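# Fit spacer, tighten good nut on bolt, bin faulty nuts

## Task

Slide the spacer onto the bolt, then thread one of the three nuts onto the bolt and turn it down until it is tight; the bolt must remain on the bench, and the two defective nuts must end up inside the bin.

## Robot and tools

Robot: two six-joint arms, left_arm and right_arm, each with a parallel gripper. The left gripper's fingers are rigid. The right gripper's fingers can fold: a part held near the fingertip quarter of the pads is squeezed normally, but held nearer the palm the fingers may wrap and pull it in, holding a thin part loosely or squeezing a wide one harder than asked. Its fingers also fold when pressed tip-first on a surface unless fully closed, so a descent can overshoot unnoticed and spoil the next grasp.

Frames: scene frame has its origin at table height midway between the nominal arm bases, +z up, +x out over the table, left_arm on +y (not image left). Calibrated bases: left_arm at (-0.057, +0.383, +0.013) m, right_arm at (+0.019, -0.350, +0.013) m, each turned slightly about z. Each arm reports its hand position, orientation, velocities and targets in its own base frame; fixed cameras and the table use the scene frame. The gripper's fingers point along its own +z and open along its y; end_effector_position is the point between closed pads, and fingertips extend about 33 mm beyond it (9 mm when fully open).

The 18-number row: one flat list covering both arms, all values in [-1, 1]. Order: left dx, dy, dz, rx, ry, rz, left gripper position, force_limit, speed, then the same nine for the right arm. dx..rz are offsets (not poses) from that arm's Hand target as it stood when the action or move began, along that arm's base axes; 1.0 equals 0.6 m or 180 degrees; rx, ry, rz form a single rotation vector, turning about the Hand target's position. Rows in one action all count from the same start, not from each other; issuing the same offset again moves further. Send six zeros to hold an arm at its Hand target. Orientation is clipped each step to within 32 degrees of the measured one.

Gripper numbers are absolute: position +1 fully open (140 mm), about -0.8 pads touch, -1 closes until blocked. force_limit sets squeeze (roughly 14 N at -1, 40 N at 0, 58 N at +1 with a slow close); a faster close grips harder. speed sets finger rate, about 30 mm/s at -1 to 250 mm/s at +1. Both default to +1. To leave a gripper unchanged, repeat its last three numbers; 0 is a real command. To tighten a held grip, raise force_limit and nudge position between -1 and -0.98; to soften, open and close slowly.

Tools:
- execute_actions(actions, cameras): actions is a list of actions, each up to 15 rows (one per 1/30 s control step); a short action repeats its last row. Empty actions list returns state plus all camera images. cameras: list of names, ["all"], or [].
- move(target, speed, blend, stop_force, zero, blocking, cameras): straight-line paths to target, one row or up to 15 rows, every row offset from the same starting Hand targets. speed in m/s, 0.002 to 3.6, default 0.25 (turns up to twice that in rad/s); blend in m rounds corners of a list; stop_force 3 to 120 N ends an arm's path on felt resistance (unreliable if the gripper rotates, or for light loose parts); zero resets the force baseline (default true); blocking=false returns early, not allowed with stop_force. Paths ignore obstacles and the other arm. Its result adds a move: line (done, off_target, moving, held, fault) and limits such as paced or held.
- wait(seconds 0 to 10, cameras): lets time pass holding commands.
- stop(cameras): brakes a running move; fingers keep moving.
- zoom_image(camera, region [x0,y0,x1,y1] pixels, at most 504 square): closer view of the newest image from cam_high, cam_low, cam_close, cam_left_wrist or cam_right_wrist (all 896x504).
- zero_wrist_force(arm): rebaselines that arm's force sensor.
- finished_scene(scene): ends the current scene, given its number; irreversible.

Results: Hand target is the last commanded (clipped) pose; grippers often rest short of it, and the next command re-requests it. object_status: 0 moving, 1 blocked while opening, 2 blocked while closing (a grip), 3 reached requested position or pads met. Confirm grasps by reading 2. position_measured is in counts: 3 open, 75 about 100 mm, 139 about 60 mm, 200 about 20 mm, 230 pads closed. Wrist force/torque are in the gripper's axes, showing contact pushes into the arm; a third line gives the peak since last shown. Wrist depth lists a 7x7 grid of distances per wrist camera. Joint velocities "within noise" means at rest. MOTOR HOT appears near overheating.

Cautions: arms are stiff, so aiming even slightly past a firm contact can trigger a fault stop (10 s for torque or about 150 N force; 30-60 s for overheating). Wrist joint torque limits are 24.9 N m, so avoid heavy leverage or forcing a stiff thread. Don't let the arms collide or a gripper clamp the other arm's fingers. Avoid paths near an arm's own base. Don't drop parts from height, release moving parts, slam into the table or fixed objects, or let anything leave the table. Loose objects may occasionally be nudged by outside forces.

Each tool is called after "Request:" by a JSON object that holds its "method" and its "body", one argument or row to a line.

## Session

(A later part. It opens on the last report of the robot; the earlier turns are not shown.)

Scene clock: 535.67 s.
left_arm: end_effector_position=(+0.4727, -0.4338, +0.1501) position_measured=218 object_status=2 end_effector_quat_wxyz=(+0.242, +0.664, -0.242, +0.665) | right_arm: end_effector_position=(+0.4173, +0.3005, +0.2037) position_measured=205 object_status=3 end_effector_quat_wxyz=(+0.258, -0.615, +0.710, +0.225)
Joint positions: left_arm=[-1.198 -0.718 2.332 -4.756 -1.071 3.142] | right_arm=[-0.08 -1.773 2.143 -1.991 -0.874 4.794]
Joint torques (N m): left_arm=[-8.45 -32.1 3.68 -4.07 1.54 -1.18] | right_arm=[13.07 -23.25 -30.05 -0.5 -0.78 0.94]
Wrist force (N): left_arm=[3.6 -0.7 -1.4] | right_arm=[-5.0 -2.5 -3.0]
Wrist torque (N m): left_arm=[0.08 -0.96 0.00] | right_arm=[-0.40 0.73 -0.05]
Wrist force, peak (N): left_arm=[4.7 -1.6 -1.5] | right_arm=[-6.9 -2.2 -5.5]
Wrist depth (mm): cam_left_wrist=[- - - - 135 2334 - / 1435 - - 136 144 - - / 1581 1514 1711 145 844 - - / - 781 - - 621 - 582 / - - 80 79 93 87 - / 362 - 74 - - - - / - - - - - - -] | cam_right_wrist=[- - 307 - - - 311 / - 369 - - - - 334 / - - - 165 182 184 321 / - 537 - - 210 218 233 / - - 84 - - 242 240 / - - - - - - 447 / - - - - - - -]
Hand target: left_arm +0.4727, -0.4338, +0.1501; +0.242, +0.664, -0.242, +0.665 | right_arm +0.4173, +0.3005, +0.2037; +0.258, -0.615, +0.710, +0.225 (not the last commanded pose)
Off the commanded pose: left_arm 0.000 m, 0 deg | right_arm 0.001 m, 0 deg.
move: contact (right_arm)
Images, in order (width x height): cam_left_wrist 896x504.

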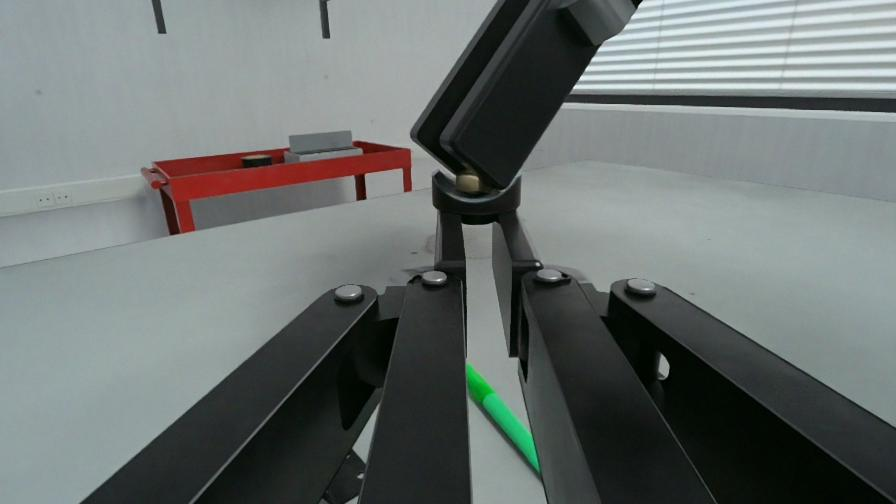

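Request:
{"method": "move", "body": {
  "target": [0,0,0,0,0,0,-1,1,1, 0,0,0,0,0,0,-0.63,0,0],
  "speed": 0.05
}}

Request:
{"method": "move", "body": {
  "target": [0,0,0,0,0,0,-1,1,1, 0,0,-0.0025,0,0,0,-0.63,0,0],
  "speed": 0.005,
  "stop_force": 3
}}

Request:
{"method": "move", "body": {
  "target": [0,0,0,0,0,0,-1,1,1, 0,0,0,0,0,0,-1,1,1],
  "speed": 0.05,
  "cameras": ["cam_left_wrist","cam_right_wrist"]
}}

Request:
{"method": "zoom_image", "body": {
  "camera": "cam_left_wrist",
  "region": [418, 100, 558, 240]
}}

Request:
{"method": "zoom_image", "body": {
  "camera": "cam_right_wrist",
  "region": [400, 140, 540, 280]
}}

Scene clock: 536.60 s.
left_arm: end_effector_position=(+0.4727, -0.4338, +0.1501) position_measured=218 object_status=2 end_effector_quat_wxyz=(+0.242, +0.664, -0.242, +0.665) | right_arm: end_effector_position=(+0.4173, +0.3005, +0.2037) position_measured=209 object_status=3 end_effector_quat_wxyz=(+0.258, -0.615, +0.710, +0.225)
Joint positions: left_arm=[-1.198 -0.718 2.332 -4.756 -1.071 3.142] | right_arm=[-0.08 -1.773 2.143 -1.991 -0.874 4.794]
Joint torques (N m): left_arm=[-9.78 -35.83 3.95 -4.12 1.54 -1.18] | right_arm=[8.95 -23.3 -30.54 -4.91 -0.48 1.19]
Wrist force (N): left_arm=[2.2 -3.7 3.3] | right_arm=[-5.1 3.0 -3.7]
Wrist torque (N m): left_arm=[0.12 -1.04 -0.07] | right_arm=[-0.61 0.68 0.00]
Wrist force, peak (N): left_arm=[3.0 -3.7 3.3] | right_arm=[-5.4 3.2 -4.2]
Wrist depth (mm): cam_left_wrist=[- - 1836 157 136 - - / - - - 137 144 - - / - 1601 1676 145 - - - / - - - - - - - / - - 80 79 92 86 - / 363 - 74 - - - 342 / - - - - - - -] | cam_right_wrist=[- - 295 - - - - / - - - 338 361 347 - / - - - 165 182 184 318 / - - - - 214 219 234 / - - 84 - - 242 241 / - - - - - - 448 / - - - - - - -]
Hand target: left_arm +0.4727, -0.4338, +0.1501; +0.242, +0.664, -0.242, +0.665 | right_arm +0.4173, +0.3005, +0.2037; +0.258, -0.615, +0.710, +0.225
Off the commanded pose: left_arm 0.000 m, 0 deg | right_arm 0.000 m, 0 deg.
move: done

Scene clock: 537.50 s.
left_arm: end_effector_position=(+0.4727, -0.4338, +0.1501) position_measured=218 object_status=2 end_effector_quat_wxyz=(+0.242, +0.664, -0.242, +0.665) | right_arm: end_effector_position=(+0.4173, +0.3005, +0.2030) position_measured=209 object_status=3 end_effector_quat_wxyz=(+0.258, -0.615, +0.710, +0.225)
Joint positions: left_arm=[-1.198 -0.718 2.332 -4.756 -1.071 3.142] | right_arm=[-0.08 -1.772 2.144 -1.993 -0.874 4.794]
Joint torques (N m): left_arm=[-10.34 -38.6 3.58 -3.98 0.41 -1.11] | right_arm=[5.25 -22.68 -30.39 -1.8 -0.19 1.3]
Wrist force (N): left_arm=[-2.0 -4.8 3.5] | right_arm=[-7.9 4.0 -8.0]
Wrist torque (N m): left_arm=[0.10 -1.00 -0.07] | right_arm=[-0.64 0.71 0.02]
Wrist force, peak (N): left_arm=[-3.9 -4.9 3.9] | right_arm=[-8.1 4.1 -8.1]
Wrist depth (mm): cam_left_wrist=[- - - 152 137 2334 1622 / - - - 137 144 2938 - / 1601 1532 1611 145 - - - / - - - - - - - / 423 444 80 79 92 83 - / - - 74 - - - 340 / - - - - - - -] | cam_right_wrist=[- - 294 - - - - / - 367 - - - - 353 / - - - 163 181 184 318 / - - - - 213 217 233 / - - 84 - - 245 239 / - - - - - - 452 / - - - - - - -]
Hand target: left_arm +0.4727, -0.4338, +0.1501; +0.242, +0.664, -0.242, +0.665 | right_arm +0.4173, +0.3005, +0.2031; +0.258, -0.615, +0.710, +0.225 (not the last commanded pose)
Off the commanded pose: left_arm 0.000 m, 0 deg | right_arm 0.001 m, 0 deg.
move: contact (right_arm)

Scene clock: 538.00 s.
left_arm: end_effector_position=(+0.4727, -0.4338, +0.1501) position_measured=218 object_status=2 end_effector_quat_wxyz=(+0.242, +0.664, -0.242, +0.665) | right_arm: end_effector_position=(+0.4173, +0.3005, +0.2031) position_measured=214 object_status=2 end_effector_quat_wxyz=(+0.258, -0.615, +0.710, +0.225)
Joint positions: left_arm=[-1.198 -0.718 2.332 -4.756 -1.071 3.142] | right_arm=[-0.08 -1.772 2.144 -1.993 -0.874 4.794]
Joint torques (N m): left_arm=[-11.29 -39.39 3.79 -3.92 -0.14 -1.02] | right_arm=[5.22 -21.08 -30.94 -1.51 -0.19 1.31]
Wrist force (N): left_arm=[-2.7 -6.5 2.2] | right_arm=[-5.9 3.2 -9.2]
Wrist torque (N m): left_arm=[0.18 -1.01 -0.12] | right_arm=[-0.67 0.72 0.01]
Wrist force, peak (N): left_arm=[-4.3 -6.8 2.3] | right_arm=[-7.1 3.7 -9.8]
Wrist depth (mm): cam_left_wrist=[- - - - 136 - - / - - - 137 143 - - / - 1388 1571 145 - 953 - / - 650 - - 137 692 - / - 531 80 79 93 86 407 / - - 74 - - - 339 / - - - - - - -] | cam_right_wrist=[- - - - - 298 - / - - - - 344 - 349 / - - 414 164 181 186 318 / 494 - 518 - 211 218 234 / - - 84 - - 245 239 / - - - - - - 442 / - - - - - - -]
Hand target: left_arm +0.4727, -0.4338, +0.1501; +0.242, +0.664, -0.242, +0.665 | right_arm +0.4173, +0.3005, +0.2031; +0.258, -0.615, +0.710, +0.225
Off the commanded pose: left_arm 0.000 m, 0 deg | right_arm 0.000 m, 0 deg.
move: done
Images, in order (width x height): cam_left_wrist 896x504, cam_right_wrist 896x504.

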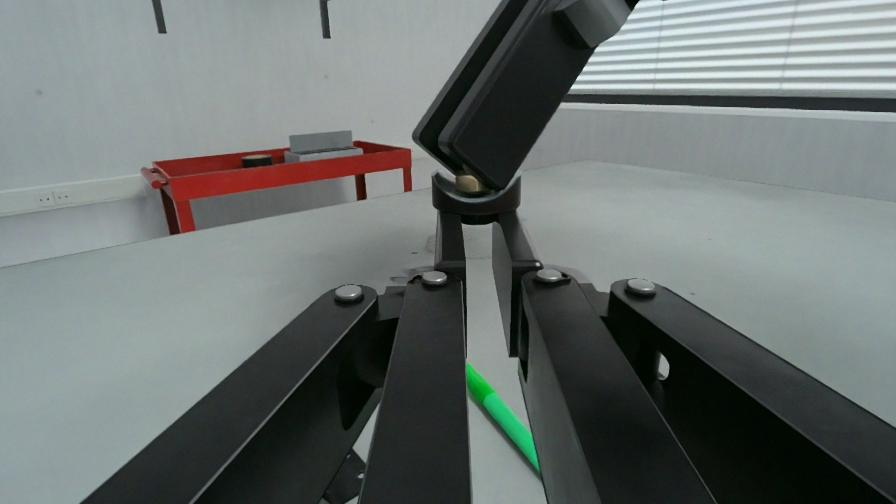

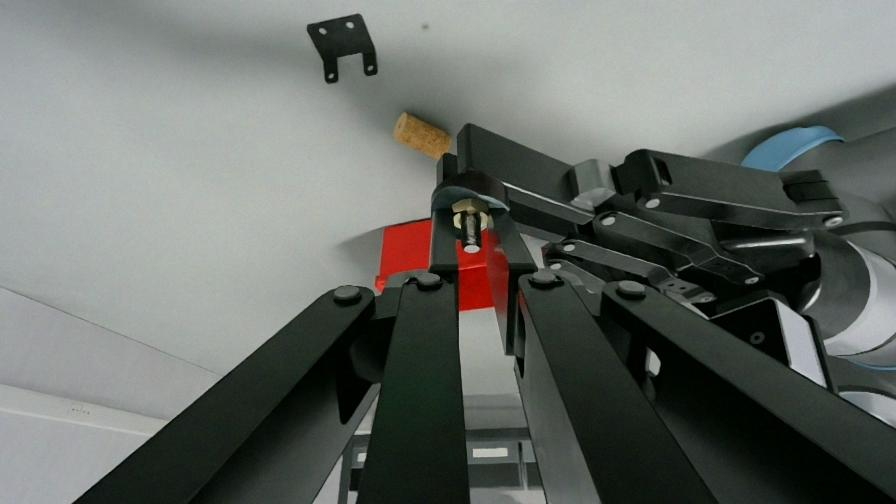

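Scaled by 3.600 from the camera's 896x504 image, which has a finer 1280x720 frame.

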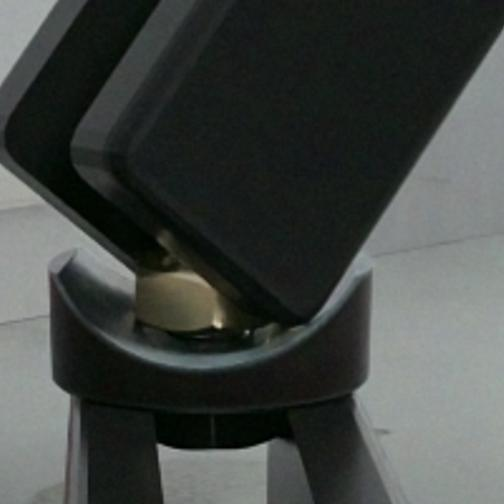

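Scaled by 3.600 from the camera's 896x504 image, which has a finer 1280x720 frame.

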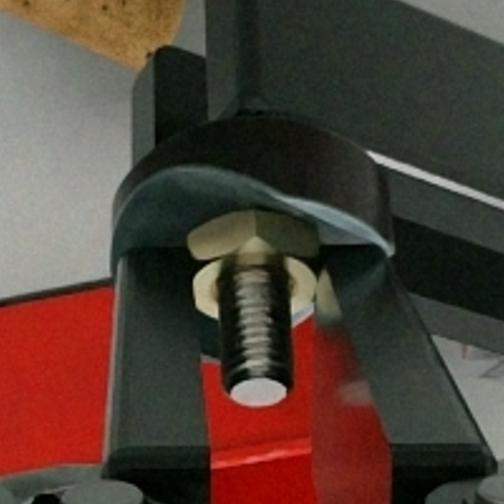

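Request:
{"method": "move", "body": {
  "target": [0,0,0,0,0,0,-1,1,1, -0.00172,0.00032,0,0,0,-0.0278,-1,1,1],
  "speed": 0.15
}}

Request:
{"method": "move", "body": {
  "target": [0,0,0,0,0,0,-1,1,1, -0.0017,0.00048,0,0,0,-0.0278,-1,1,1],
  "speed": 0.15,
  "cameras": ["cam_left_wrist","cam_right_wrist"]
}}

Request:
{"method": "zoom_image", "body": {
  "camera": "cam_left_wrist",
  "region": [418, 100, 558, 240]
}}

Request:
{"method": "zoom_image", "body": {
  "camera": "cam_right_wrist",
  "region": [400, 140, 540, 280]
}}

Scene clock: 539.57 s.
left_arm: end_effector_position=(+0.4727, -0.4338, +0.1501) position_measured=218 object_status=2 end_effector_quat_wxyz=(+0.242, +0.664, -0.242, +0.665) | right_arm: end_effector_position=(+0.4163, +0.3007, +0.2031) position_measured=214 object_status=2 end_effector_quat_wxyz=(+0.267, -0.584, +0.736, +0.213)
Joint positions: left_arm=[-1.198 -0.718 2.332 -4.756 -1.071 3.142] | right_arm=[-0.075 -1.809 2.192 -2.081 -0.882 4.913]
Joint torques (N m): left_arm=[-12.11 -36.08 3.4 -3.78 -1.94 -1.22] | right_arm=[11.02 -21.27 -13.07 -7.54 -1.62 1.96]
Wrist force (N): left_arm=[-1.3 -7.0 4.8] | right_arm=[-4.3 5.6 -7.8]
Wrist torque (N m): left_arm=[-0.09 -1.08 -0.12] | right_arm=[-0.93 0.66 -0.21]
Wrist force, peak (N): left_arm=[-1.3 -7.0 4.8] | right_arm=[-6.2 3.7 -9.5]
Wrist depth (mm): cam_left_wrist=[- - - - 136 - - / - - - 136 143 - - / - 1532 1532 145 - - - / - - - - 125 - - / 418 - 80 79 93 86 400 / - - 74 - - - 339 / - - - - - - -] | cam_right_wrist=[- - - 307 - - - / - - - 334 329 378 328 / - - - 164 179 177 185 / - - - - 212 217 214 / - 674 84 - - - 215 / - - - - - - 192 / - - - - - - -]
Hand target: left_arm +0.4727, -0.4338, +0.1501; +0.242, +0.664, -0.242, +0.665 | right_arm +0.4163, +0.3007, +0.2031; +0.267, -0.584, +0.736, +0.213
Off the commanded pose: left_arm 0.000 m, 0 deg | right_arm 0.000 m, 0 deg.
move: done

Scene clock: 540.67 s.
left_arm: end_effector_position=(+0.4727, -0.4338, +0.1501) position_measured=218 object_status=2 end_effector_quat_wxyz=(+0.242, +0.664, -0.242, +0.665) | right_arm: end_effector_position=(+0.4153, +0.3010, +0.2031) position_measured=214 object_status=2 end_effector_quat_wxyz=(+0.277, -0.551, +0.761, +0.201)
Joint positions: left_arm=[-1.198 -0.718 2.332 -4.756 -1.071 3.142] | right_arm=[-0.064 -1.843 2.237 -2.17 -0.898 5.037]
Joint torques (N m): left_arm=[-12.89 -32.59 4.04 -3.85 -3.06 -0.97] | right_arm=[10.28 -18.41 -14.23 -7.78 -1.41 1.91]
Wrist force (N): left_arm=[-0.9 -7.2 4.6] | right_arm=[-2.7 5.2 -7.3]
Wrist torque (N m): left_arm=[-0.06 -1.07 -0.14] | right_arm=[-0.89 0.66 -0.22]
Wrist force, peak (N): left_arm=[-1.6 -6.8 5.2] | right_arm=[-4.8 5.8 -8.3]
Wrist depth (mm): cam_left_wrist=[- 1561 - - 133 - - / - - - 136 142 - - / - 1336 1654 144 - 879 - / - 671 - - 107 592 - / 416 - 80 79 93 86 411 / 347 - 74 - - - 340 / - - - - - - -] | cam_right_wrist=[- - - 301 300 301 - / - - - - - - 302 / - - 409 163 175 183 172 / - - 632 - 202 216 201 / - - 84 - - - 202 / 1429 - - - - - 186 / - - - - - - -]
Hand target: left_arm +0.4727, -0.4338, +0.1501; +0.242, +0.664, -0.242, +0.665 | right_arm +0.4153, +0.3010, +0.2031; +0.277, -0.551, +0.761, +0.201
Off the commanded pose: left_arm 0.000 m, 0 deg | right_arm 0.000 m, 0 deg.
move: done
Images, in order (width x height): cam_left_wrist 896x504, cam_right_wrist 896x504.

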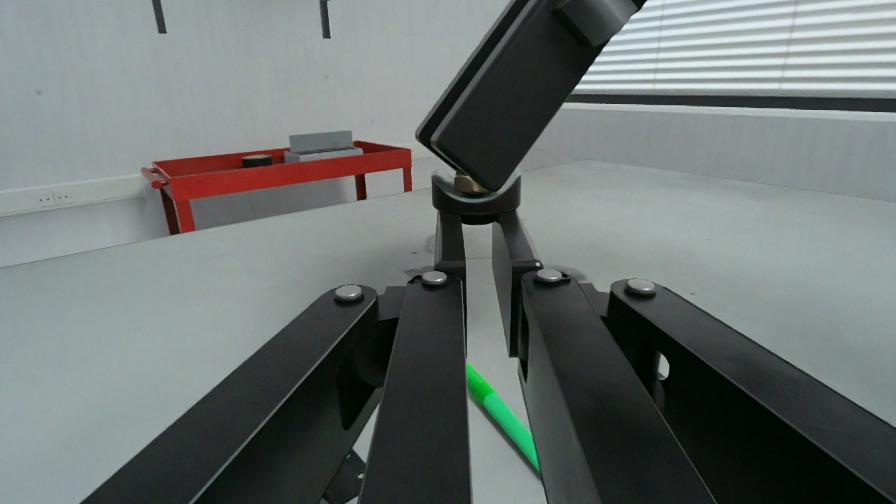

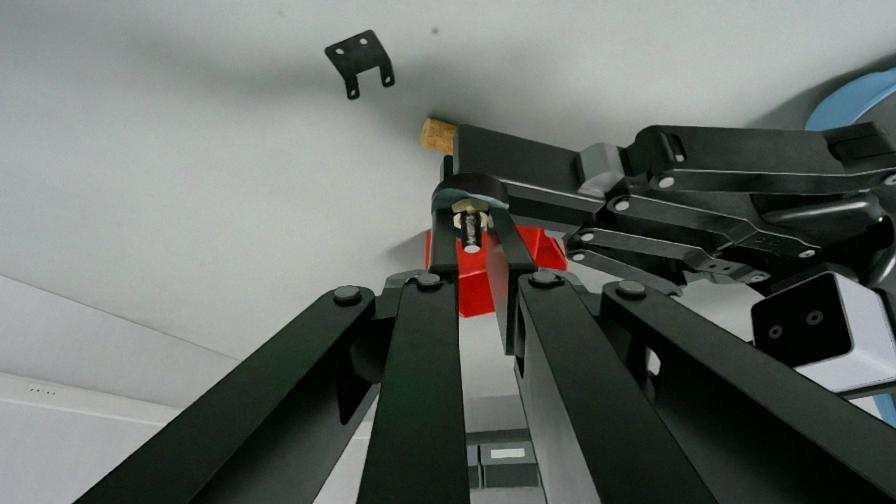

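Scaled by 3.600 from the camera's 896x504 image, which has a finer 1280x720 frame.

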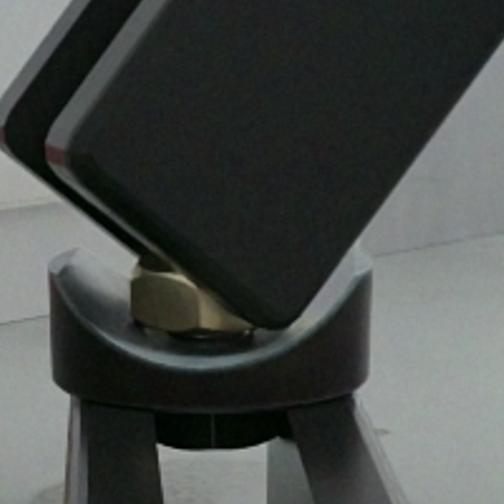

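Scaled by 3.600 from the camera's 896x504 image, which has a finer 1280x720 frame.

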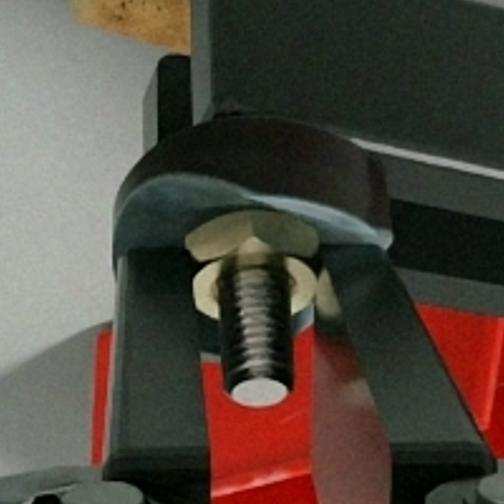

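Request:
{"method": "move", "body": {
  "target": [0,0,0,0,0,0,-1,1,1, -0.0032,0.0014,0,0,0,-0.0556,-1,1,1],
  "speed": 0.15
}}

Request:
{"method": "move", "body": {
  "target": [0,0,0,0,0,0,-1,1,1, -0.0029,0.0019,0,0,0,-0.0556,-1,1,1],
  "speed": 0.15,
  "cameras": ["cam_left_wrist","cam_right_wrist"]
}}

Request:
{"method": "zoom_image", "body": {
  "camera": "cam_left_wrist",
  "region": [418, 100, 558, 240]
}}

Request:
{"method": "zoom_image", "body": {
  "camera": "cam_right_wrist",
  "region": [400, 140, 540, 280]
}}

Scene clock: 542.53 s.
left_arm: end_effector_position=(+0.4727, -0.4338, +0.1501) position_measured=218 object_status=2 end_effector_quat_wxyz=(+0.242, +0.664, -0.242, +0.665) | right_arm: end_effector_position=(+0.4134, +0.3018, +0.2031) position_measured=214 object_status=2 end_effector_quat_wxyz=(+0.293, -0.482, +0.806, +0.177)
Joint positions: left_arm=[-1.198 -0.718 2.332 -4.756 -1.071 3.142] | right_arm=[-0.025 -1.896 2.313 -2.347 -0.958 5.294]
Joint torques (N m): left_arm=[-12.99 -27.56 4.14 -3.66 -1.63 -1.1] | right_arm=[10.06 -18.78 -14.37 -8.59 -2.16 1.82]
Wrist force (N): left_arm=[1.0 -8.4 6.0] | right_arm=[-0.5 6.2 -8.8]
Wrist torque (N m): left_arm=[0.03 -1.11 -0.18] | right_arm=[-0.95 0.70 -0.20]
Wrist force, peak (N): left_arm=[0.1 -8.6 6.0] | right_arm=[-0.8 6.3 -9.3]
Wrist depth (mm): cam_left_wrist=[1505 1797 1810 - 131 - - / 1561 - - 137 138 - - / - 1532 1601 146 - - - / - - - - - - - / - 453 80 79 93 86 - / - - 74 - - - - / - - - - - - -] | cam_right_wrist=[298 - - - - - - / - - - - - 157 153 / - - 438 164 171 175 175 / 556 - - - 214 215 195 / - - 84 - - - 188 / 1421 - - - - - - / - - - - - - -]
Hand target: left_arm +0.4727, -0.4338, +0.1501; +0.242, +0.664, -0.242, +0.665 | right_arm +0.4134, +0.3018, +0.2031; +0.293, -0.482, +0.806, +0.177
Off the commanded pose: left_arm 0.000 m, 0 deg | right_arm 0.000 m, 0 deg.
move: done

Scene clock: 543.87 s.
left_arm: end_effector_position=(+0.4727, -0.4338, +0.1501) position_measured=218 object_status=2 end_effector_quat_wxyz=(+0.242, +0.664, -0.242, +0.665) | right_arm: end_effector_position=(+0.4116, +0.3030, +0.2032) position_measured=214 object_status=2 end_effector_quat_wxyz=(+0.307, -0.410, +0.845, +0.150)
Joint positions: left_arm=[-1.198 -0.718 2.332 -4.756 -1.071 3.142] | right_arm=[0.042 -1.927 2.367 -2.509 -1.059 5.554]
Joint torques (N m): left_arm=[-12.67 -27.53 3.76 -3.62 -0.25 -1.12] | right_arm=[10.89 -17.28 -16.11 -8.96 -2.11 1.83]
Wrist force (N): left_arm=[1.8 -9.5 7.2] | right_arm=[2.8 5.7 -8.5]
Wrist torque (N m): left_arm=[0.11 -1.10 -0.22] | right_arm=[-0.88 0.75 -0.14]
Wrist force, peak (N): left_arm=[1.8 -9.5 7.2] | right_arm=[-0.9 6.4 -9.3]
Wrist depth (mm): cam_left_wrist=[- - - - 128 - - / 1643 - - 137 2014 - - / 1542 1301 1581 143 1058 953 - / - - - - 513 664 - / 416 - 80 79 92 83 395 / 361 - 74 - - - 339 / - - - - - - -] | cam_right_wrist=[- - - - - 291 139 / - - - 332 159 145 139 / - - - 164 178 178 171 / - 528 - - 417 205 210 / - - 84 - - - - / 1268 - - - - - - / - - - - - - -]
Hand target: left_arm +0.4727, -0.4338, +0.1501; +0.242, +0.664, -0.242, +0.665 | right_arm +0.4116, +0.3030, +0.2031; +0.307, -0.410, +0.845, +0.150
Off the commanded pose: left_arm 0.000 m, 0 deg | right_arm 0.000 m, 0 deg.
move: done
Images, in order (width x height): cam_left_wrist 896x504, cam_right_wrist 896x504.

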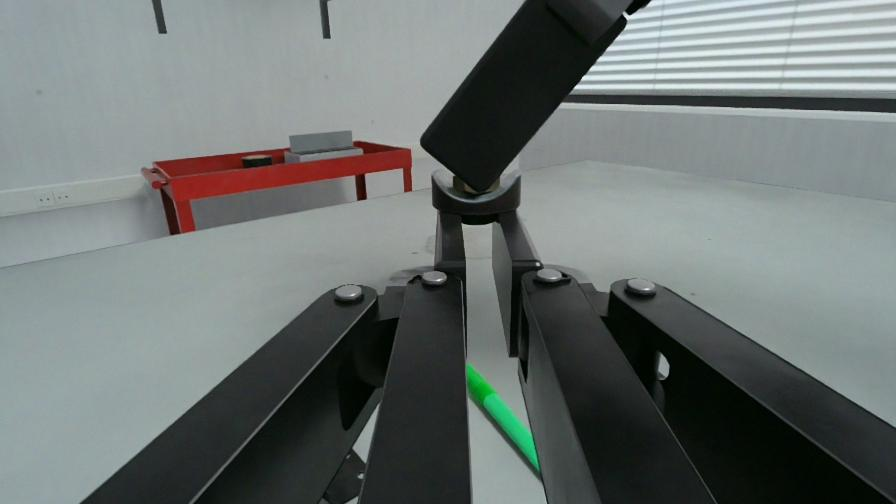

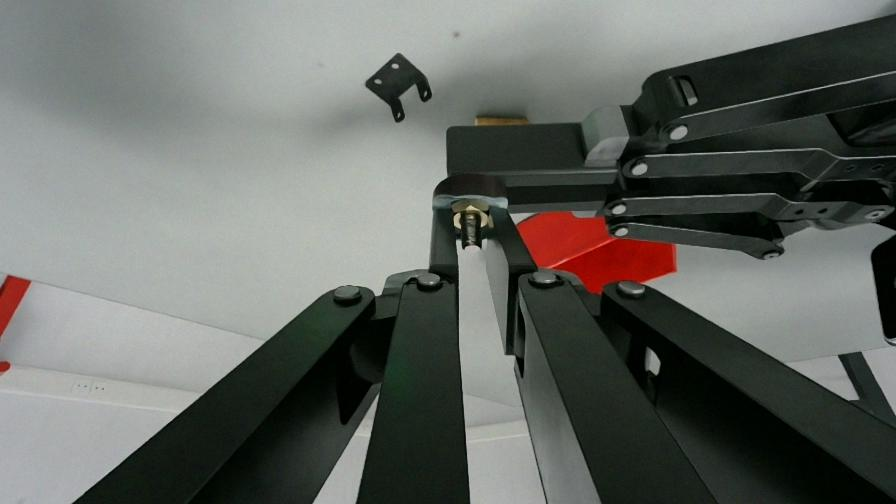

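Scaled by 3.600 from the camera's 896x504 image, which has a finer 1280x720 frame.

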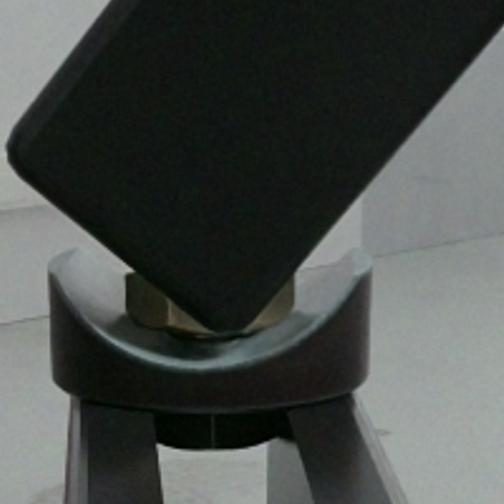

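Scaled by 3.600 from the camera's 896x504 image, which has a finer 1280x720 frame.

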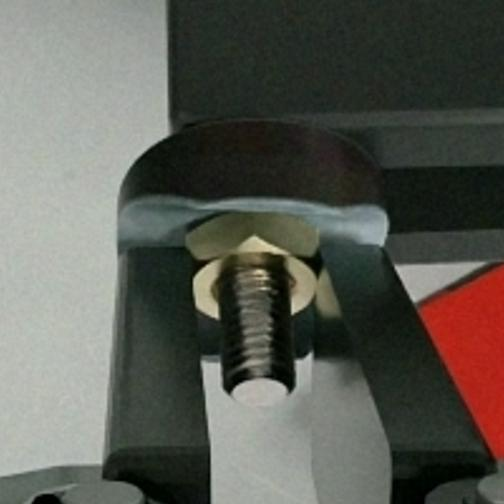

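Request:
{"method": "move", "body": {
  "target": [0,0,0,0,0,0,-1,1,1, -0.0026,0.0024,0,0,0,-0.0556,-1,1,1],
  "speed": 0.15
}}

Request:
{"method": "move", "body": {
  "target": [0,0,0,0,0,0,-1,1,1, -0.0021,0.0028,0,0,0,-0.0556,-1,1,1],
  "speed": 0.15,
  "cameras": ["cam_left_wrist","cam_right_wrist"]
}}

Request:
{"method": "zoom_image", "body": {
  "camera": "cam_left_wrist",
  "region": [428, 150, 528, 220]
}}

Request:
{"method": "zoom_image", "body": {
  "camera": "cam_right_wrist",
  "region": [400, 140, 540, 280]
}}

Scene clock: 545.67 s.
left_arm: end_effector_position=(+0.4727, -0.4338, +0.1501) position_measured=218 object_status=2 end_effector_quat_wxyz=(+0.242, +0.664, -0.242, +0.665) | right_arm: end_effector_position=(+0.4101, +0.3044, +0.2032) position_measured=214 object_status=2 end_effector_quat_wxyz=(+0.319, -0.335, +0.878, +0.123)
Joint positions: left_arm=[-1.198 -0.718 2.332 -4.756 -1.071 3.142] | right_arm=[0.137 -1.933 2.396 -2.642 -1.202 5.808]
Joint torques (N m): left_arm=[-12.38 -27.49 3.25 -1.95 -0.35 -1.15] | right_arm=[9.81 5.25 -15.39 -9.09 -2.63 1.85]
Wrist force (N): left_arm=[4.1 -9.9 7.2] | right_arm=[4.1 5.2 -10.2]
Wrist torque (N m): left_arm=[0.04 -1.16 -0.24] | right_arm=[-0.84 0.78 -0.19]
Wrist force, peak (N): left_arm=[13.4 -5.2 3.8] | right_arm=[4.1 5.2 -10.2]
Wrist depth (mm): cam_left_wrist=[- 1878 - - 125 - 1601 / - - - 136 2313 1998 - / 1444 1551 1611 146 - - - / 664 608 - - - 608 - / 426 464 80 79 92 91 411 / 362 - 74 - - - - / - - - - - - -] | cam_right_wrist=[- - - 297 - 131 125 / - - - - 153 143 141 / - - - 161 169 168 161 / - - 522 - 108 - 513 / - - 84 - - - - / 1179 - - - - - - / - - - - - - -]
Hand target: left_arm +0.4727, -0.4338, +0.1501; +0.242, +0.664, -0.242, +0.665 | right_arm +0.4101, +0.3044, +0.2031; +0.319, -0.335, +0.878, +0.123
Off the commanded pose: left_arm 0.000 m, 0 deg | right_arm 0.000 m, 0 deg.
move: done

Scene clock: 547.00 s.
left_arm: end_effector_position=(+0.4727, -0.4338, +0.1501) position_measured=218 object_status=2 end_effector_quat_wxyz=(+0.242, +0.664, -0.242, +0.665) | right_arm: end_effector_position=(+0.4088, +0.3061, +0.2032) position_measured=214 object_status=2 end_effector_quat_wxyz=(+0.329, -0.257, +0.904, +0.095)
Joint positions: left_arm=[-1.198 -0.718 2.332 -4.756 -1.071 3.142] | right_arm=[0.256 -1.912 2.4 -2.734 -1.378 6.052]
Joint torques (N m): left_arm=[-12.5 -27.67 3.77 -0.48 -0.55 -1.14] | right_arm=[8.37 2.79 -33.07 -8.46 -3.7 1.81]
Wrist force (N): left_arm=[3.6 -6.2 7.1] | right_arm=[3.0 3.9 -7.7]
Wrist torque (N m): left_arm=[-0.04 -1.13 -0.18] | right_arm=[-0.89 0.74 -0.25]
Wrist force, peak (N): left_arm=[9.4 -10.0 6.0] | right_arm=[4.0 4.8 -10.3]
Wrist depth (mm): cam_left_wrist=[1444 - 1561 - 121 - - / 1372 - 1998 137 142 - - / 1469 1388 1611 147 - - - / - 605 - - - 618 - / 458 - 80 79 92 91 420 / 363 - 74 - - - - / - - - - - - -] | cam_right_wrist=[- 309 - - 286 121 123 / - - - 335 148 138 141 / - - - 161 165 168 166 / 523 - 531 - 526 - 562 / - - 84 - - - - / 1092 - - - - - - / - - - - - - -]
Hand target: left_arm +0.4727, -0.4338, +0.1501; +0.242, +0.664, -0.242, +0.665 | right_arm +0.4088, +0.3061, +0.2031; +0.329, -0.257, +0.904, +0.095
Off the commanded pose: left_arm 0.000 m, 0 deg | right_arm 0.000 m, 0 deg.
move: done
Images, in order (width x height): cam_left_wrist 896x504, cam_right_wrist 896x504.

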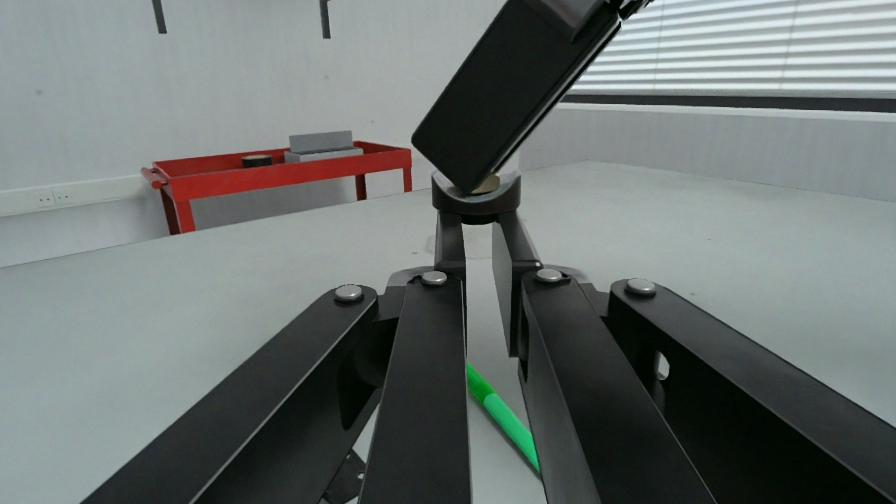

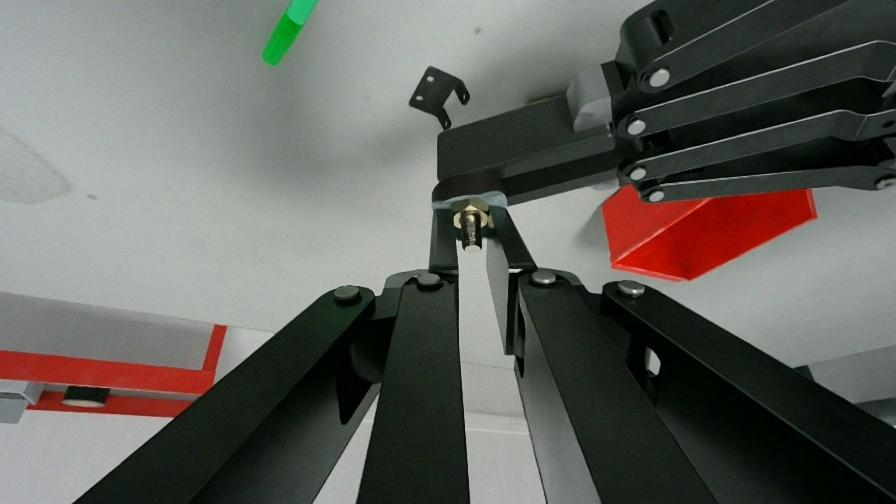

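Scaled by 5.040 from the camera's 896x504 image, which has a finer 1280x720 frame.

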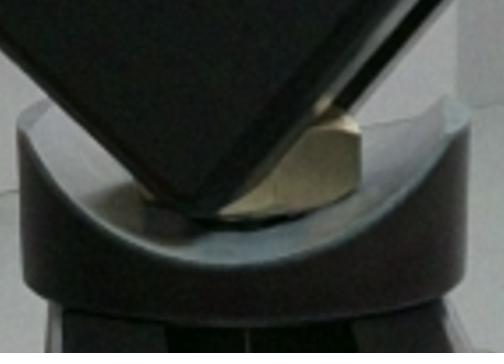

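Scaled by 3.600 from the camera's 896x504 image, which has a finer 1280x720 frame.

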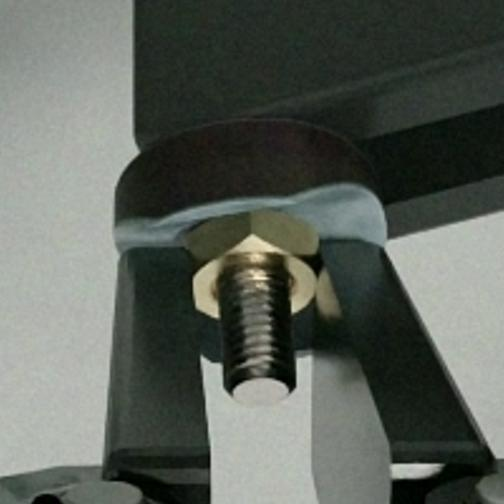

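Request:
{"method": "move", "body": {
  "target": [0,0,0,0,0,0,-1,1,1, -0.0013,0.0025,0,0,0,-0.0444,-1,1,1],
  "speed": 0.15
}}

Request:
{"method": "move", "body": {
  "target": [
    [0,0,0,0,0,0,-1,1,1, 0,0,0,0,0,0,-0.63,0,0],
    [0,0,0,0,0,0,-1,1,1, 0,0,0.0250,0,0,0,-0.63,0,0]
  ],
  "speed": 0.2,
  "cameras": ["cam_left_wrist","cam_right_wrist"]
}}

Request:
{"method": "zoom_image", "body": {
  "camera": "cam_left_wrist",
  "region": [428, 125, 528, 225]
}}

Request:
{"method": "zoom_image", "body": {
  "camera": "cam_right_wrist",
  "region": [400, 140, 540, 280]
}}

Scene clock: 549.07 s.
left_arm: end_effector_position=(+0.4727, -0.4338, +0.1501) position_measured=218 object_status=2 end_effector_quat_wxyz=(+0.242, +0.664, -0.242, +0.665) | right_arm: end_effector_position=(+0.4080, +0.3076, +0.2032) position_measured=214 object_status=2 end_effector_quat_wxyz=(+0.335, -0.194, +0.919, +0.072)
Joint positions: left_arm=[-1.198 -0.718 2.332 -4.756 -1.071 3.142] | right_arm=[0.357 -1.88 2.386 -2.774 -1.532 6.24]
Joint torques (N m): left_arm=[-12.8 -27.83 3.35 -3.54 -0.92 -1.08] | right_arm=[9.7 3.24 -32.5 -7.92 -3.71 1.79]
Wrist force (N): left_arm=[4.8 -4.4 4.4] | right_arm=[1.0 1.3 -7.2]
Wrist torque (N m): left_arm=[-0.09 -1.16 -0.14] | right_arm=[-0.77 0.70 -0.31]
Wrist force, peak (N): left_arm=[9.5 -5.8 3.0] | right_arm=[2.8 3.3 -9.1]
Wrist depth (mm): cam_left_wrist=[- 1622 - - 119 - - / - - - 137 141 - - / - 1350 1478 146 1115 - - / 1461 - - - - 603 560 / 457 481 80 79 92 83 403 / 363 - 74 - - - - / - - - - - - -] | cam_right_wrist=[- - - - 140 121 118 / - - - 320 145 142 135 / - - 457 162 161 160 - / - - 509 - - - 575 / - - 84 - - - - / 1128 - - - - - - / - - - - - - -]
Hand target: left_arm +0.4727, -0.4338, +0.1501; +0.242, +0.664, -0.242, +0.665 | right_arm +0.4080, +0.3076, +0.2031; +0.335, -0.193, +0.920, +0.071
Off the commanded pose: left_arm 0.000 m, 0 deg | right_arm 0.000 m, 0 deg.
move: done

Scene clock: 550.53 s.
left_arm: end_effector_position=(+0.4727, -0.4338, +0.1501) position_measured=218 object_status=2 end_effector_quat_wxyz=(+0.242, +0.664, -0.242, +0.665) | right_arm: end_effector_position=(+0.4080, +0.3076, +0.2180) position_measured=209 object_status=3 end_effector_quat_wxyz=(+0.335, -0.193, +0.920, +0.071)
Joint positions: left_arm=[-1.198 -0.718 2.332 -4.756 -1.071 3.142] | right_arm=[0.358 -1.903 2.357 -2.722 -1.532 6.24]
Joint torques (N m): left_arm=[-12.68 -27.64 3.44 0.64 -1 -1.12] | right_arm=[5.01 -19.16 -29.8 -1.44 -0.17 0.05]
Wrist force (N): left_arm=[5.0 -0.8 -1.3] | right_arm=[-3.2 -1.7 -2.0]
Wrist torque (N m): left_arm=[0.20 -1.06 -0.03] | right_arm=[-0.32 0.61 -0.08]
Wrist force, peak (N): left_arm=[12.4 0.2 1.2] | right_arm=[1.5 1.2 -6.5]
Wrist depth (mm): cam_left_wrist=[1452 - - 127 128 - - / - - - 139 1654 - - / 1532 1823 1699 153 946 - - / - 603 - - 526 - - / - - 80 79 92 86 415 / 363 - 74 - - - - / - - - - - - -] | cam_right_wrist=[- - 327 - 143 132 138 / - - - 173 160 163 158 / - - - 167 - - - / - - - - 111 - - / - - 84 - - - - / 1123 - - - - - - / - - - - - - -]
Hand target: left_arm +0.4727, -0.4338, +0.1501; +0.242, +0.664, -0.242, +0.665 | right_arm +0.4080, +0.3076, +0.2181; +0.335, -0.193, +0.920, +0.071
Off the commanded pose: left_arm 0.000 m, 0 deg | right_arm 0.000 m, 0 deg.
move: done
Images, in order (width x height): cam_left_wrist 896x504, cam_right_wrist 896x504.

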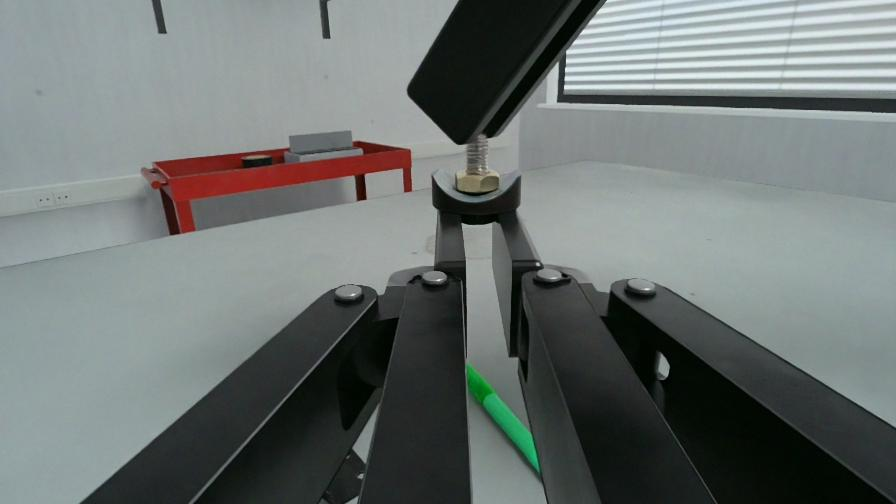

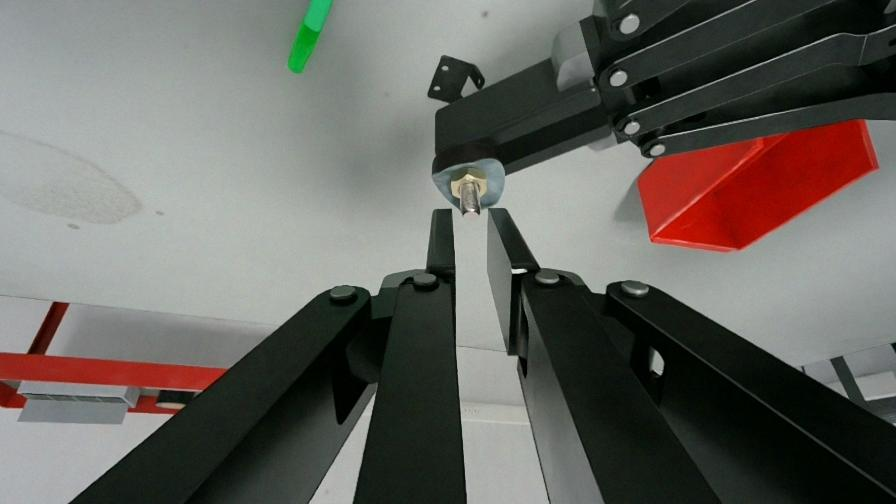

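Scaled by 5.040 from the camera's 896x504 image, which has a finer 1280x720 frame.

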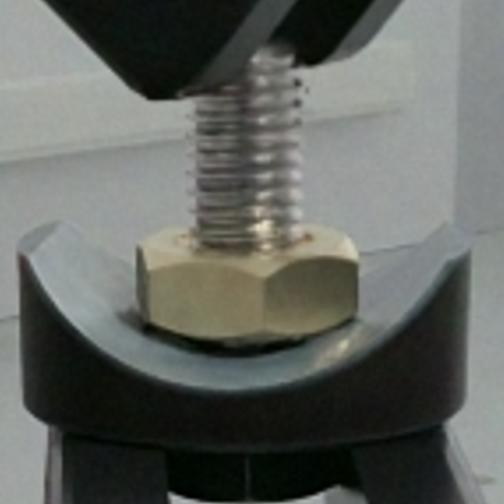

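Scaled by 3.600 from the camera's 896x504 image, which has a finer 1280x720 frame.

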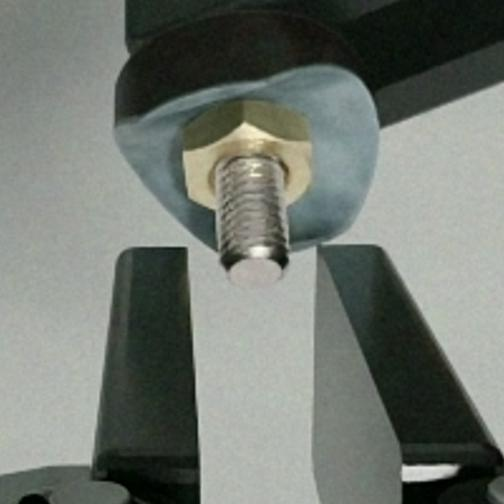

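Request:
{"method": "move", "body": {
  "target": [
    [0,0,0,0,0,0,-1,1,1, 0.0154,-0.0118,0,0,0,0.3222,-0.63,0,0],
    [0,0,0,0,0,0,-1,1,1, 0.0154,-0.0118,-0.0245,0,0,0.3222,-0.63,0,0],
    [0,0,0,0,0,0,-1,1,1, 0.0154,-0.0118,-0.0245,0,0,0.3222,-1,1,1]
  ],
  "speed": [0.5,0.06,0.06],
  "blend": [0.001,0,0],
  "cameras": ["cam_left_wrist","cam_right_wrist"]
}}

Request:
{"method": "zoom_image", "body": {
  "camera": "cam_right_wrist",
  "region": [400, 140, 540, 280]
}}

Request:
{"method": "move", "body": {
  "target": [
    [0,0,0,0,0,0,-1,1,1, -0.0040,0.0010,0,0,0,-0.065,-1,1,1],
    [0,0,0,0,0,0,-1,1,1, -0.0078,0.00285,0,0,0,-0.1317,-1,1,1],
    [0,0,0,0,0,0,-1,1,1, -0.0111,0.00545,0,0,0,-0.1983,-1,1,1],
    [0,0,0,0,0,0,-1,1,1, -0.0138,0.0087,0,0,0,-0.265,-1,1,1],
    [0,0,0,0,0,0,-1,1,1, -0.01555,0.01185,0,0,0,-0.3222,-1,1,1]
  ],
  "speed": 0.25,
  "blend": [0.001,0.001,0.001,0.001,0],
  "cameras": ["cam_left_wrist","cam_right_wrist"]
}}

Request:
{"method": "zoom_image", "body": {
  "camera": "cam_right_wrist",
  "region": [400, 140, 540, 280]
}}

Request:
{"method": "zoom_image", "body": {
  "camera": "cam_left_wrist",
  "region": [428, 125, 528, 225]
}}

Scene clock: 554.40 s.
left_arm: end_effector_position=(+0.4727, -0.4338, +0.1500) position_measured=218 object_status=2 end_effector_quat_wxyz=(+0.242, +0.664, -0.242, +0.665) | right_arm: end_effector_position=(+0.4173, +0.3005, +0.2034) position_measured=214 object_status=0 end_effector_quat_wxyz=(+0.258, -0.615, +0.710, +0.225)
Joint positions: left_arm=[-1.198 -0.718 2.332 -4.756 -1.071 3.142] | right_arm=[-0.08 -1.773 2.144 -1.993 -0.874 4.795]
Joint torques (N m): left_arm=[-12.72 -35.11 3.05 -7.89 -1.49 -1.05] | right_arm=[-13.34 2.56 -26.35 -0.79 0.55 -1.68]
Wrist force (N): left_arm=[-9.7 -7.0 1.5] | right_arm=[-9.3 3.4 -14.7]
Wrist torque (N m): left_arm=[0.20 -1.06 -0.16] | right_arm=[-0.68 0.73 0.11]
Wrist force, peak (N): left_arm=[-10.6 -7.1 1.9] | right_arm=[-9.3 3.6 -14.9]
Wrist depth (mm): cam_left_wrist=[1357 - - 2047 136 - - / - - - 138 144 2871 1654 / - 1514 1643 145 - 1058 - / - 652 652 - - 620 - / - 478 80 79 93 87 400 / 343 - 74 - - - 340 / - - - - - - -] | cam_right_wrist=[- - - - 300 - - / - - 363 344 - - 353 / - 425 - 164 181 185 322 / - 537 - - 215 219 234 / 1661 684 84 - - 244 241 / - - - - - - 448 / - - - - - - -]
Hand target: left_arm +0.4727, -0.4338, +0.1501; +0.242, +0.664, -0.242, +0.665 | right_arm +0.4173, +0.3005, +0.2034; +0.258, -0.615, +0.710, +0.225
Off the commanded pose: left_arm 0.000 m, 0 deg | right_arm 0.000 m, 0 deg.
move: done
Images, in order (width x height): cam_left_wrist 896x504, cam_right_wrist 896x504.

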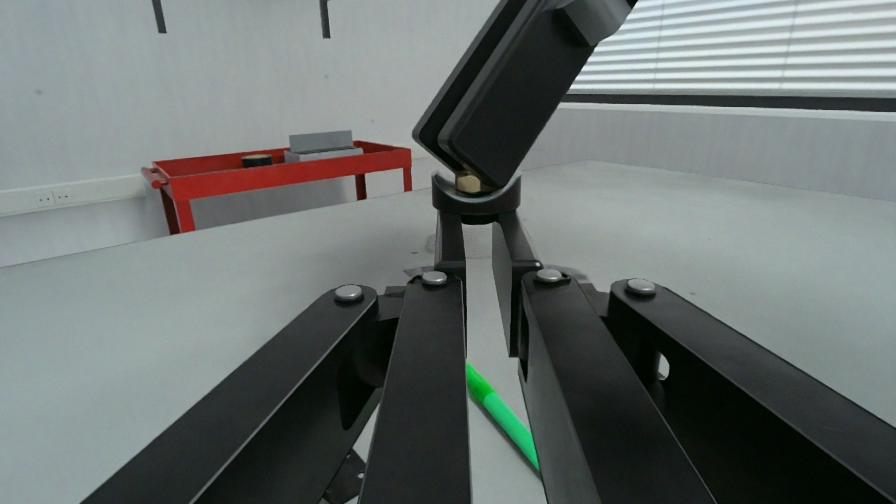

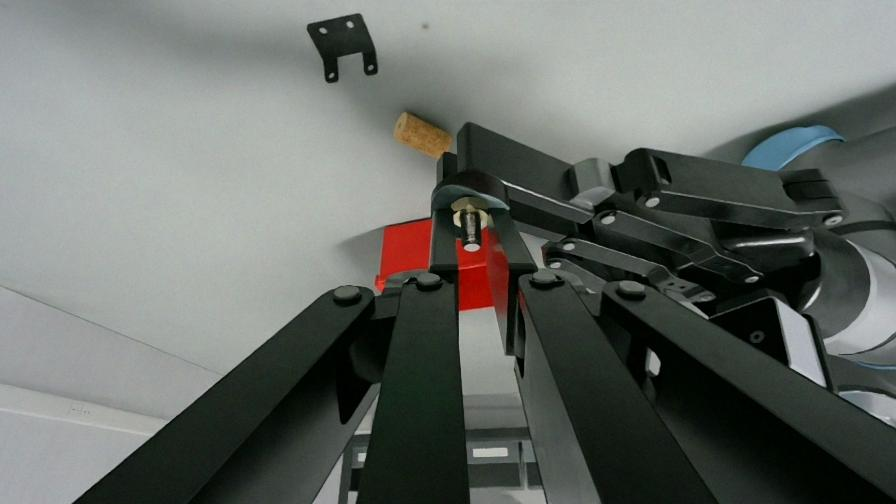

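Scaled by 3.600 from the camera's 896x504 image, which has a finer 1280x720 frame.

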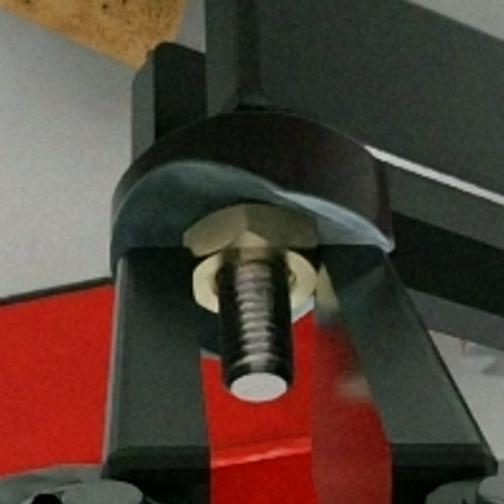

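Scene clock: 558.17 s.
left_arm: end_effector_position=(+0.4727, -0.4338, +0.1500) position_measured=218 object_status=2 end_effector_quat_wxyz=(+0.242, +0.664, -0.242, +0.665) | right_arm: end_effector_position=(+0.4079, +0.3076, +0.2035) position_measured=214 object_status=2 end_effector_quat_wxyz=(+0.335, -0.194, +0.919, +0.072)
Joint positions: left_arm=[-1.198 -0.718 2.332 -4.756 -1.071 3.142] | right_arm=[0.357 -1.881 2.385 -2.773 -1.532 6.24]
Joint torques (N m): left_arm=[-11.26 -34.85 3.38 -5.55 0.68 -0.98] | right_arm=[11.8 7.83 -21.91 -2.46 -3.49 1.59]
Wrist force (N): left_arm=[-10.4 1.1 -0.3] | right_arm=[-13.8 -1.0 -10.0]
Wrist torque (N m): left_arm=[-0.17 -1.01 0.00] | right_arm=[-0.80 0.70 -0.23]
Wrist force, peak (N): left_arm=[-8.6 -10.2 4.2] | right_arm=[-9.5 3.7 -14.8]
Wrist depth (mm): cam_left_wrist=[- 1747 - - 121 - - / - - - 137 2135 - - / 1551 1523 1601 147 1011 953 827 / - 639 - - - - - / 449 476 80 79 93 91 - / 344 - 74 - - - 337 / - - - - - - -] | cam_right_wrist=[- - - - 129 122 119 / - - - 326 146 144 136 / - - - 162 167 163 - / 526 - - - - - - / - - 84 - - - - / 1107 - - - - - - / - - - - - - -]
Hand target: left_arm +0.4727, -0.4338, +0.1501; +0.242, +0.664, -0.242, +0.665 | right_arm +0.4079, +0.3076, +0.2034; +0.335, -0.193, +0.920, +0.071
Off the commanded pose: left_arm 0.000 m, 0 deg | right_arm 0.000 m, 0 deg.
move: done; blend cut to 0 m at target 1
Images, in order (width x height): cam_left_wrist 896x504, cam_right_wrist 896x504.

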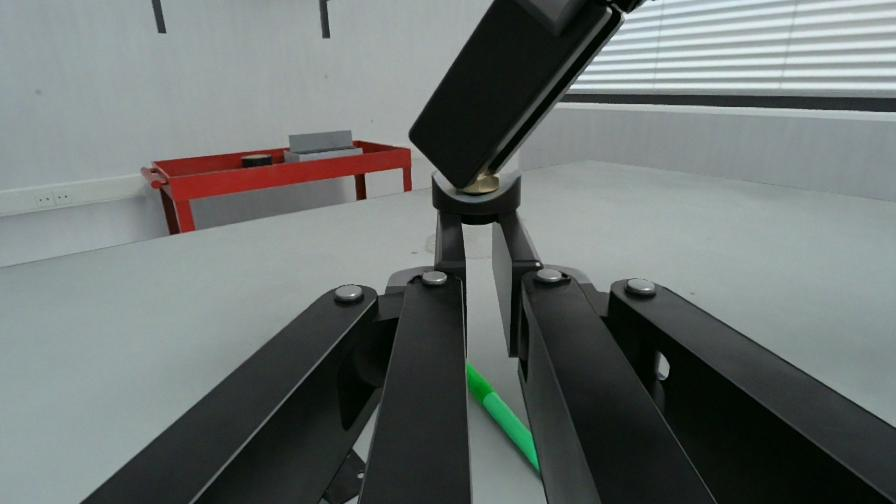

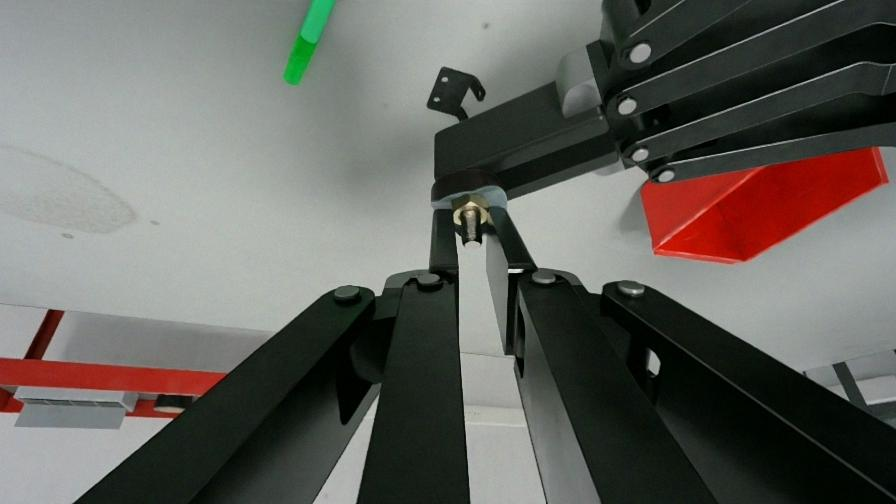

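Scaled by 3.600 from the camera's 896x504 image, which has a finer 1280x720 frame.

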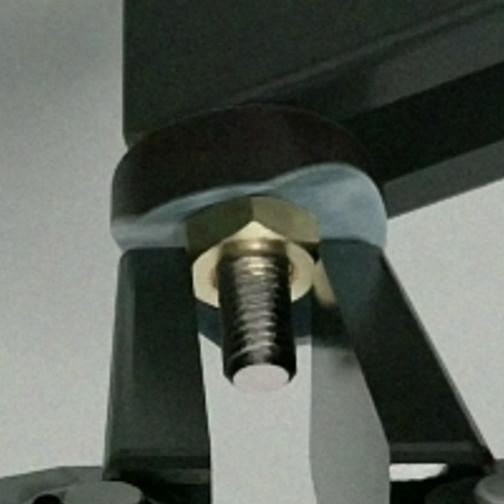

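Scaled by 5.040 from the camera's 896x504 image, which has a finer 1280x720 frame.

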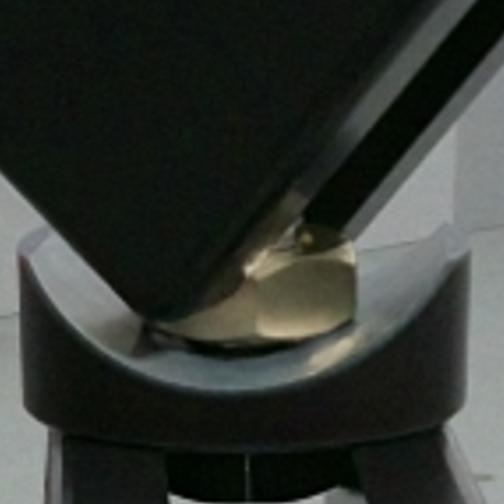

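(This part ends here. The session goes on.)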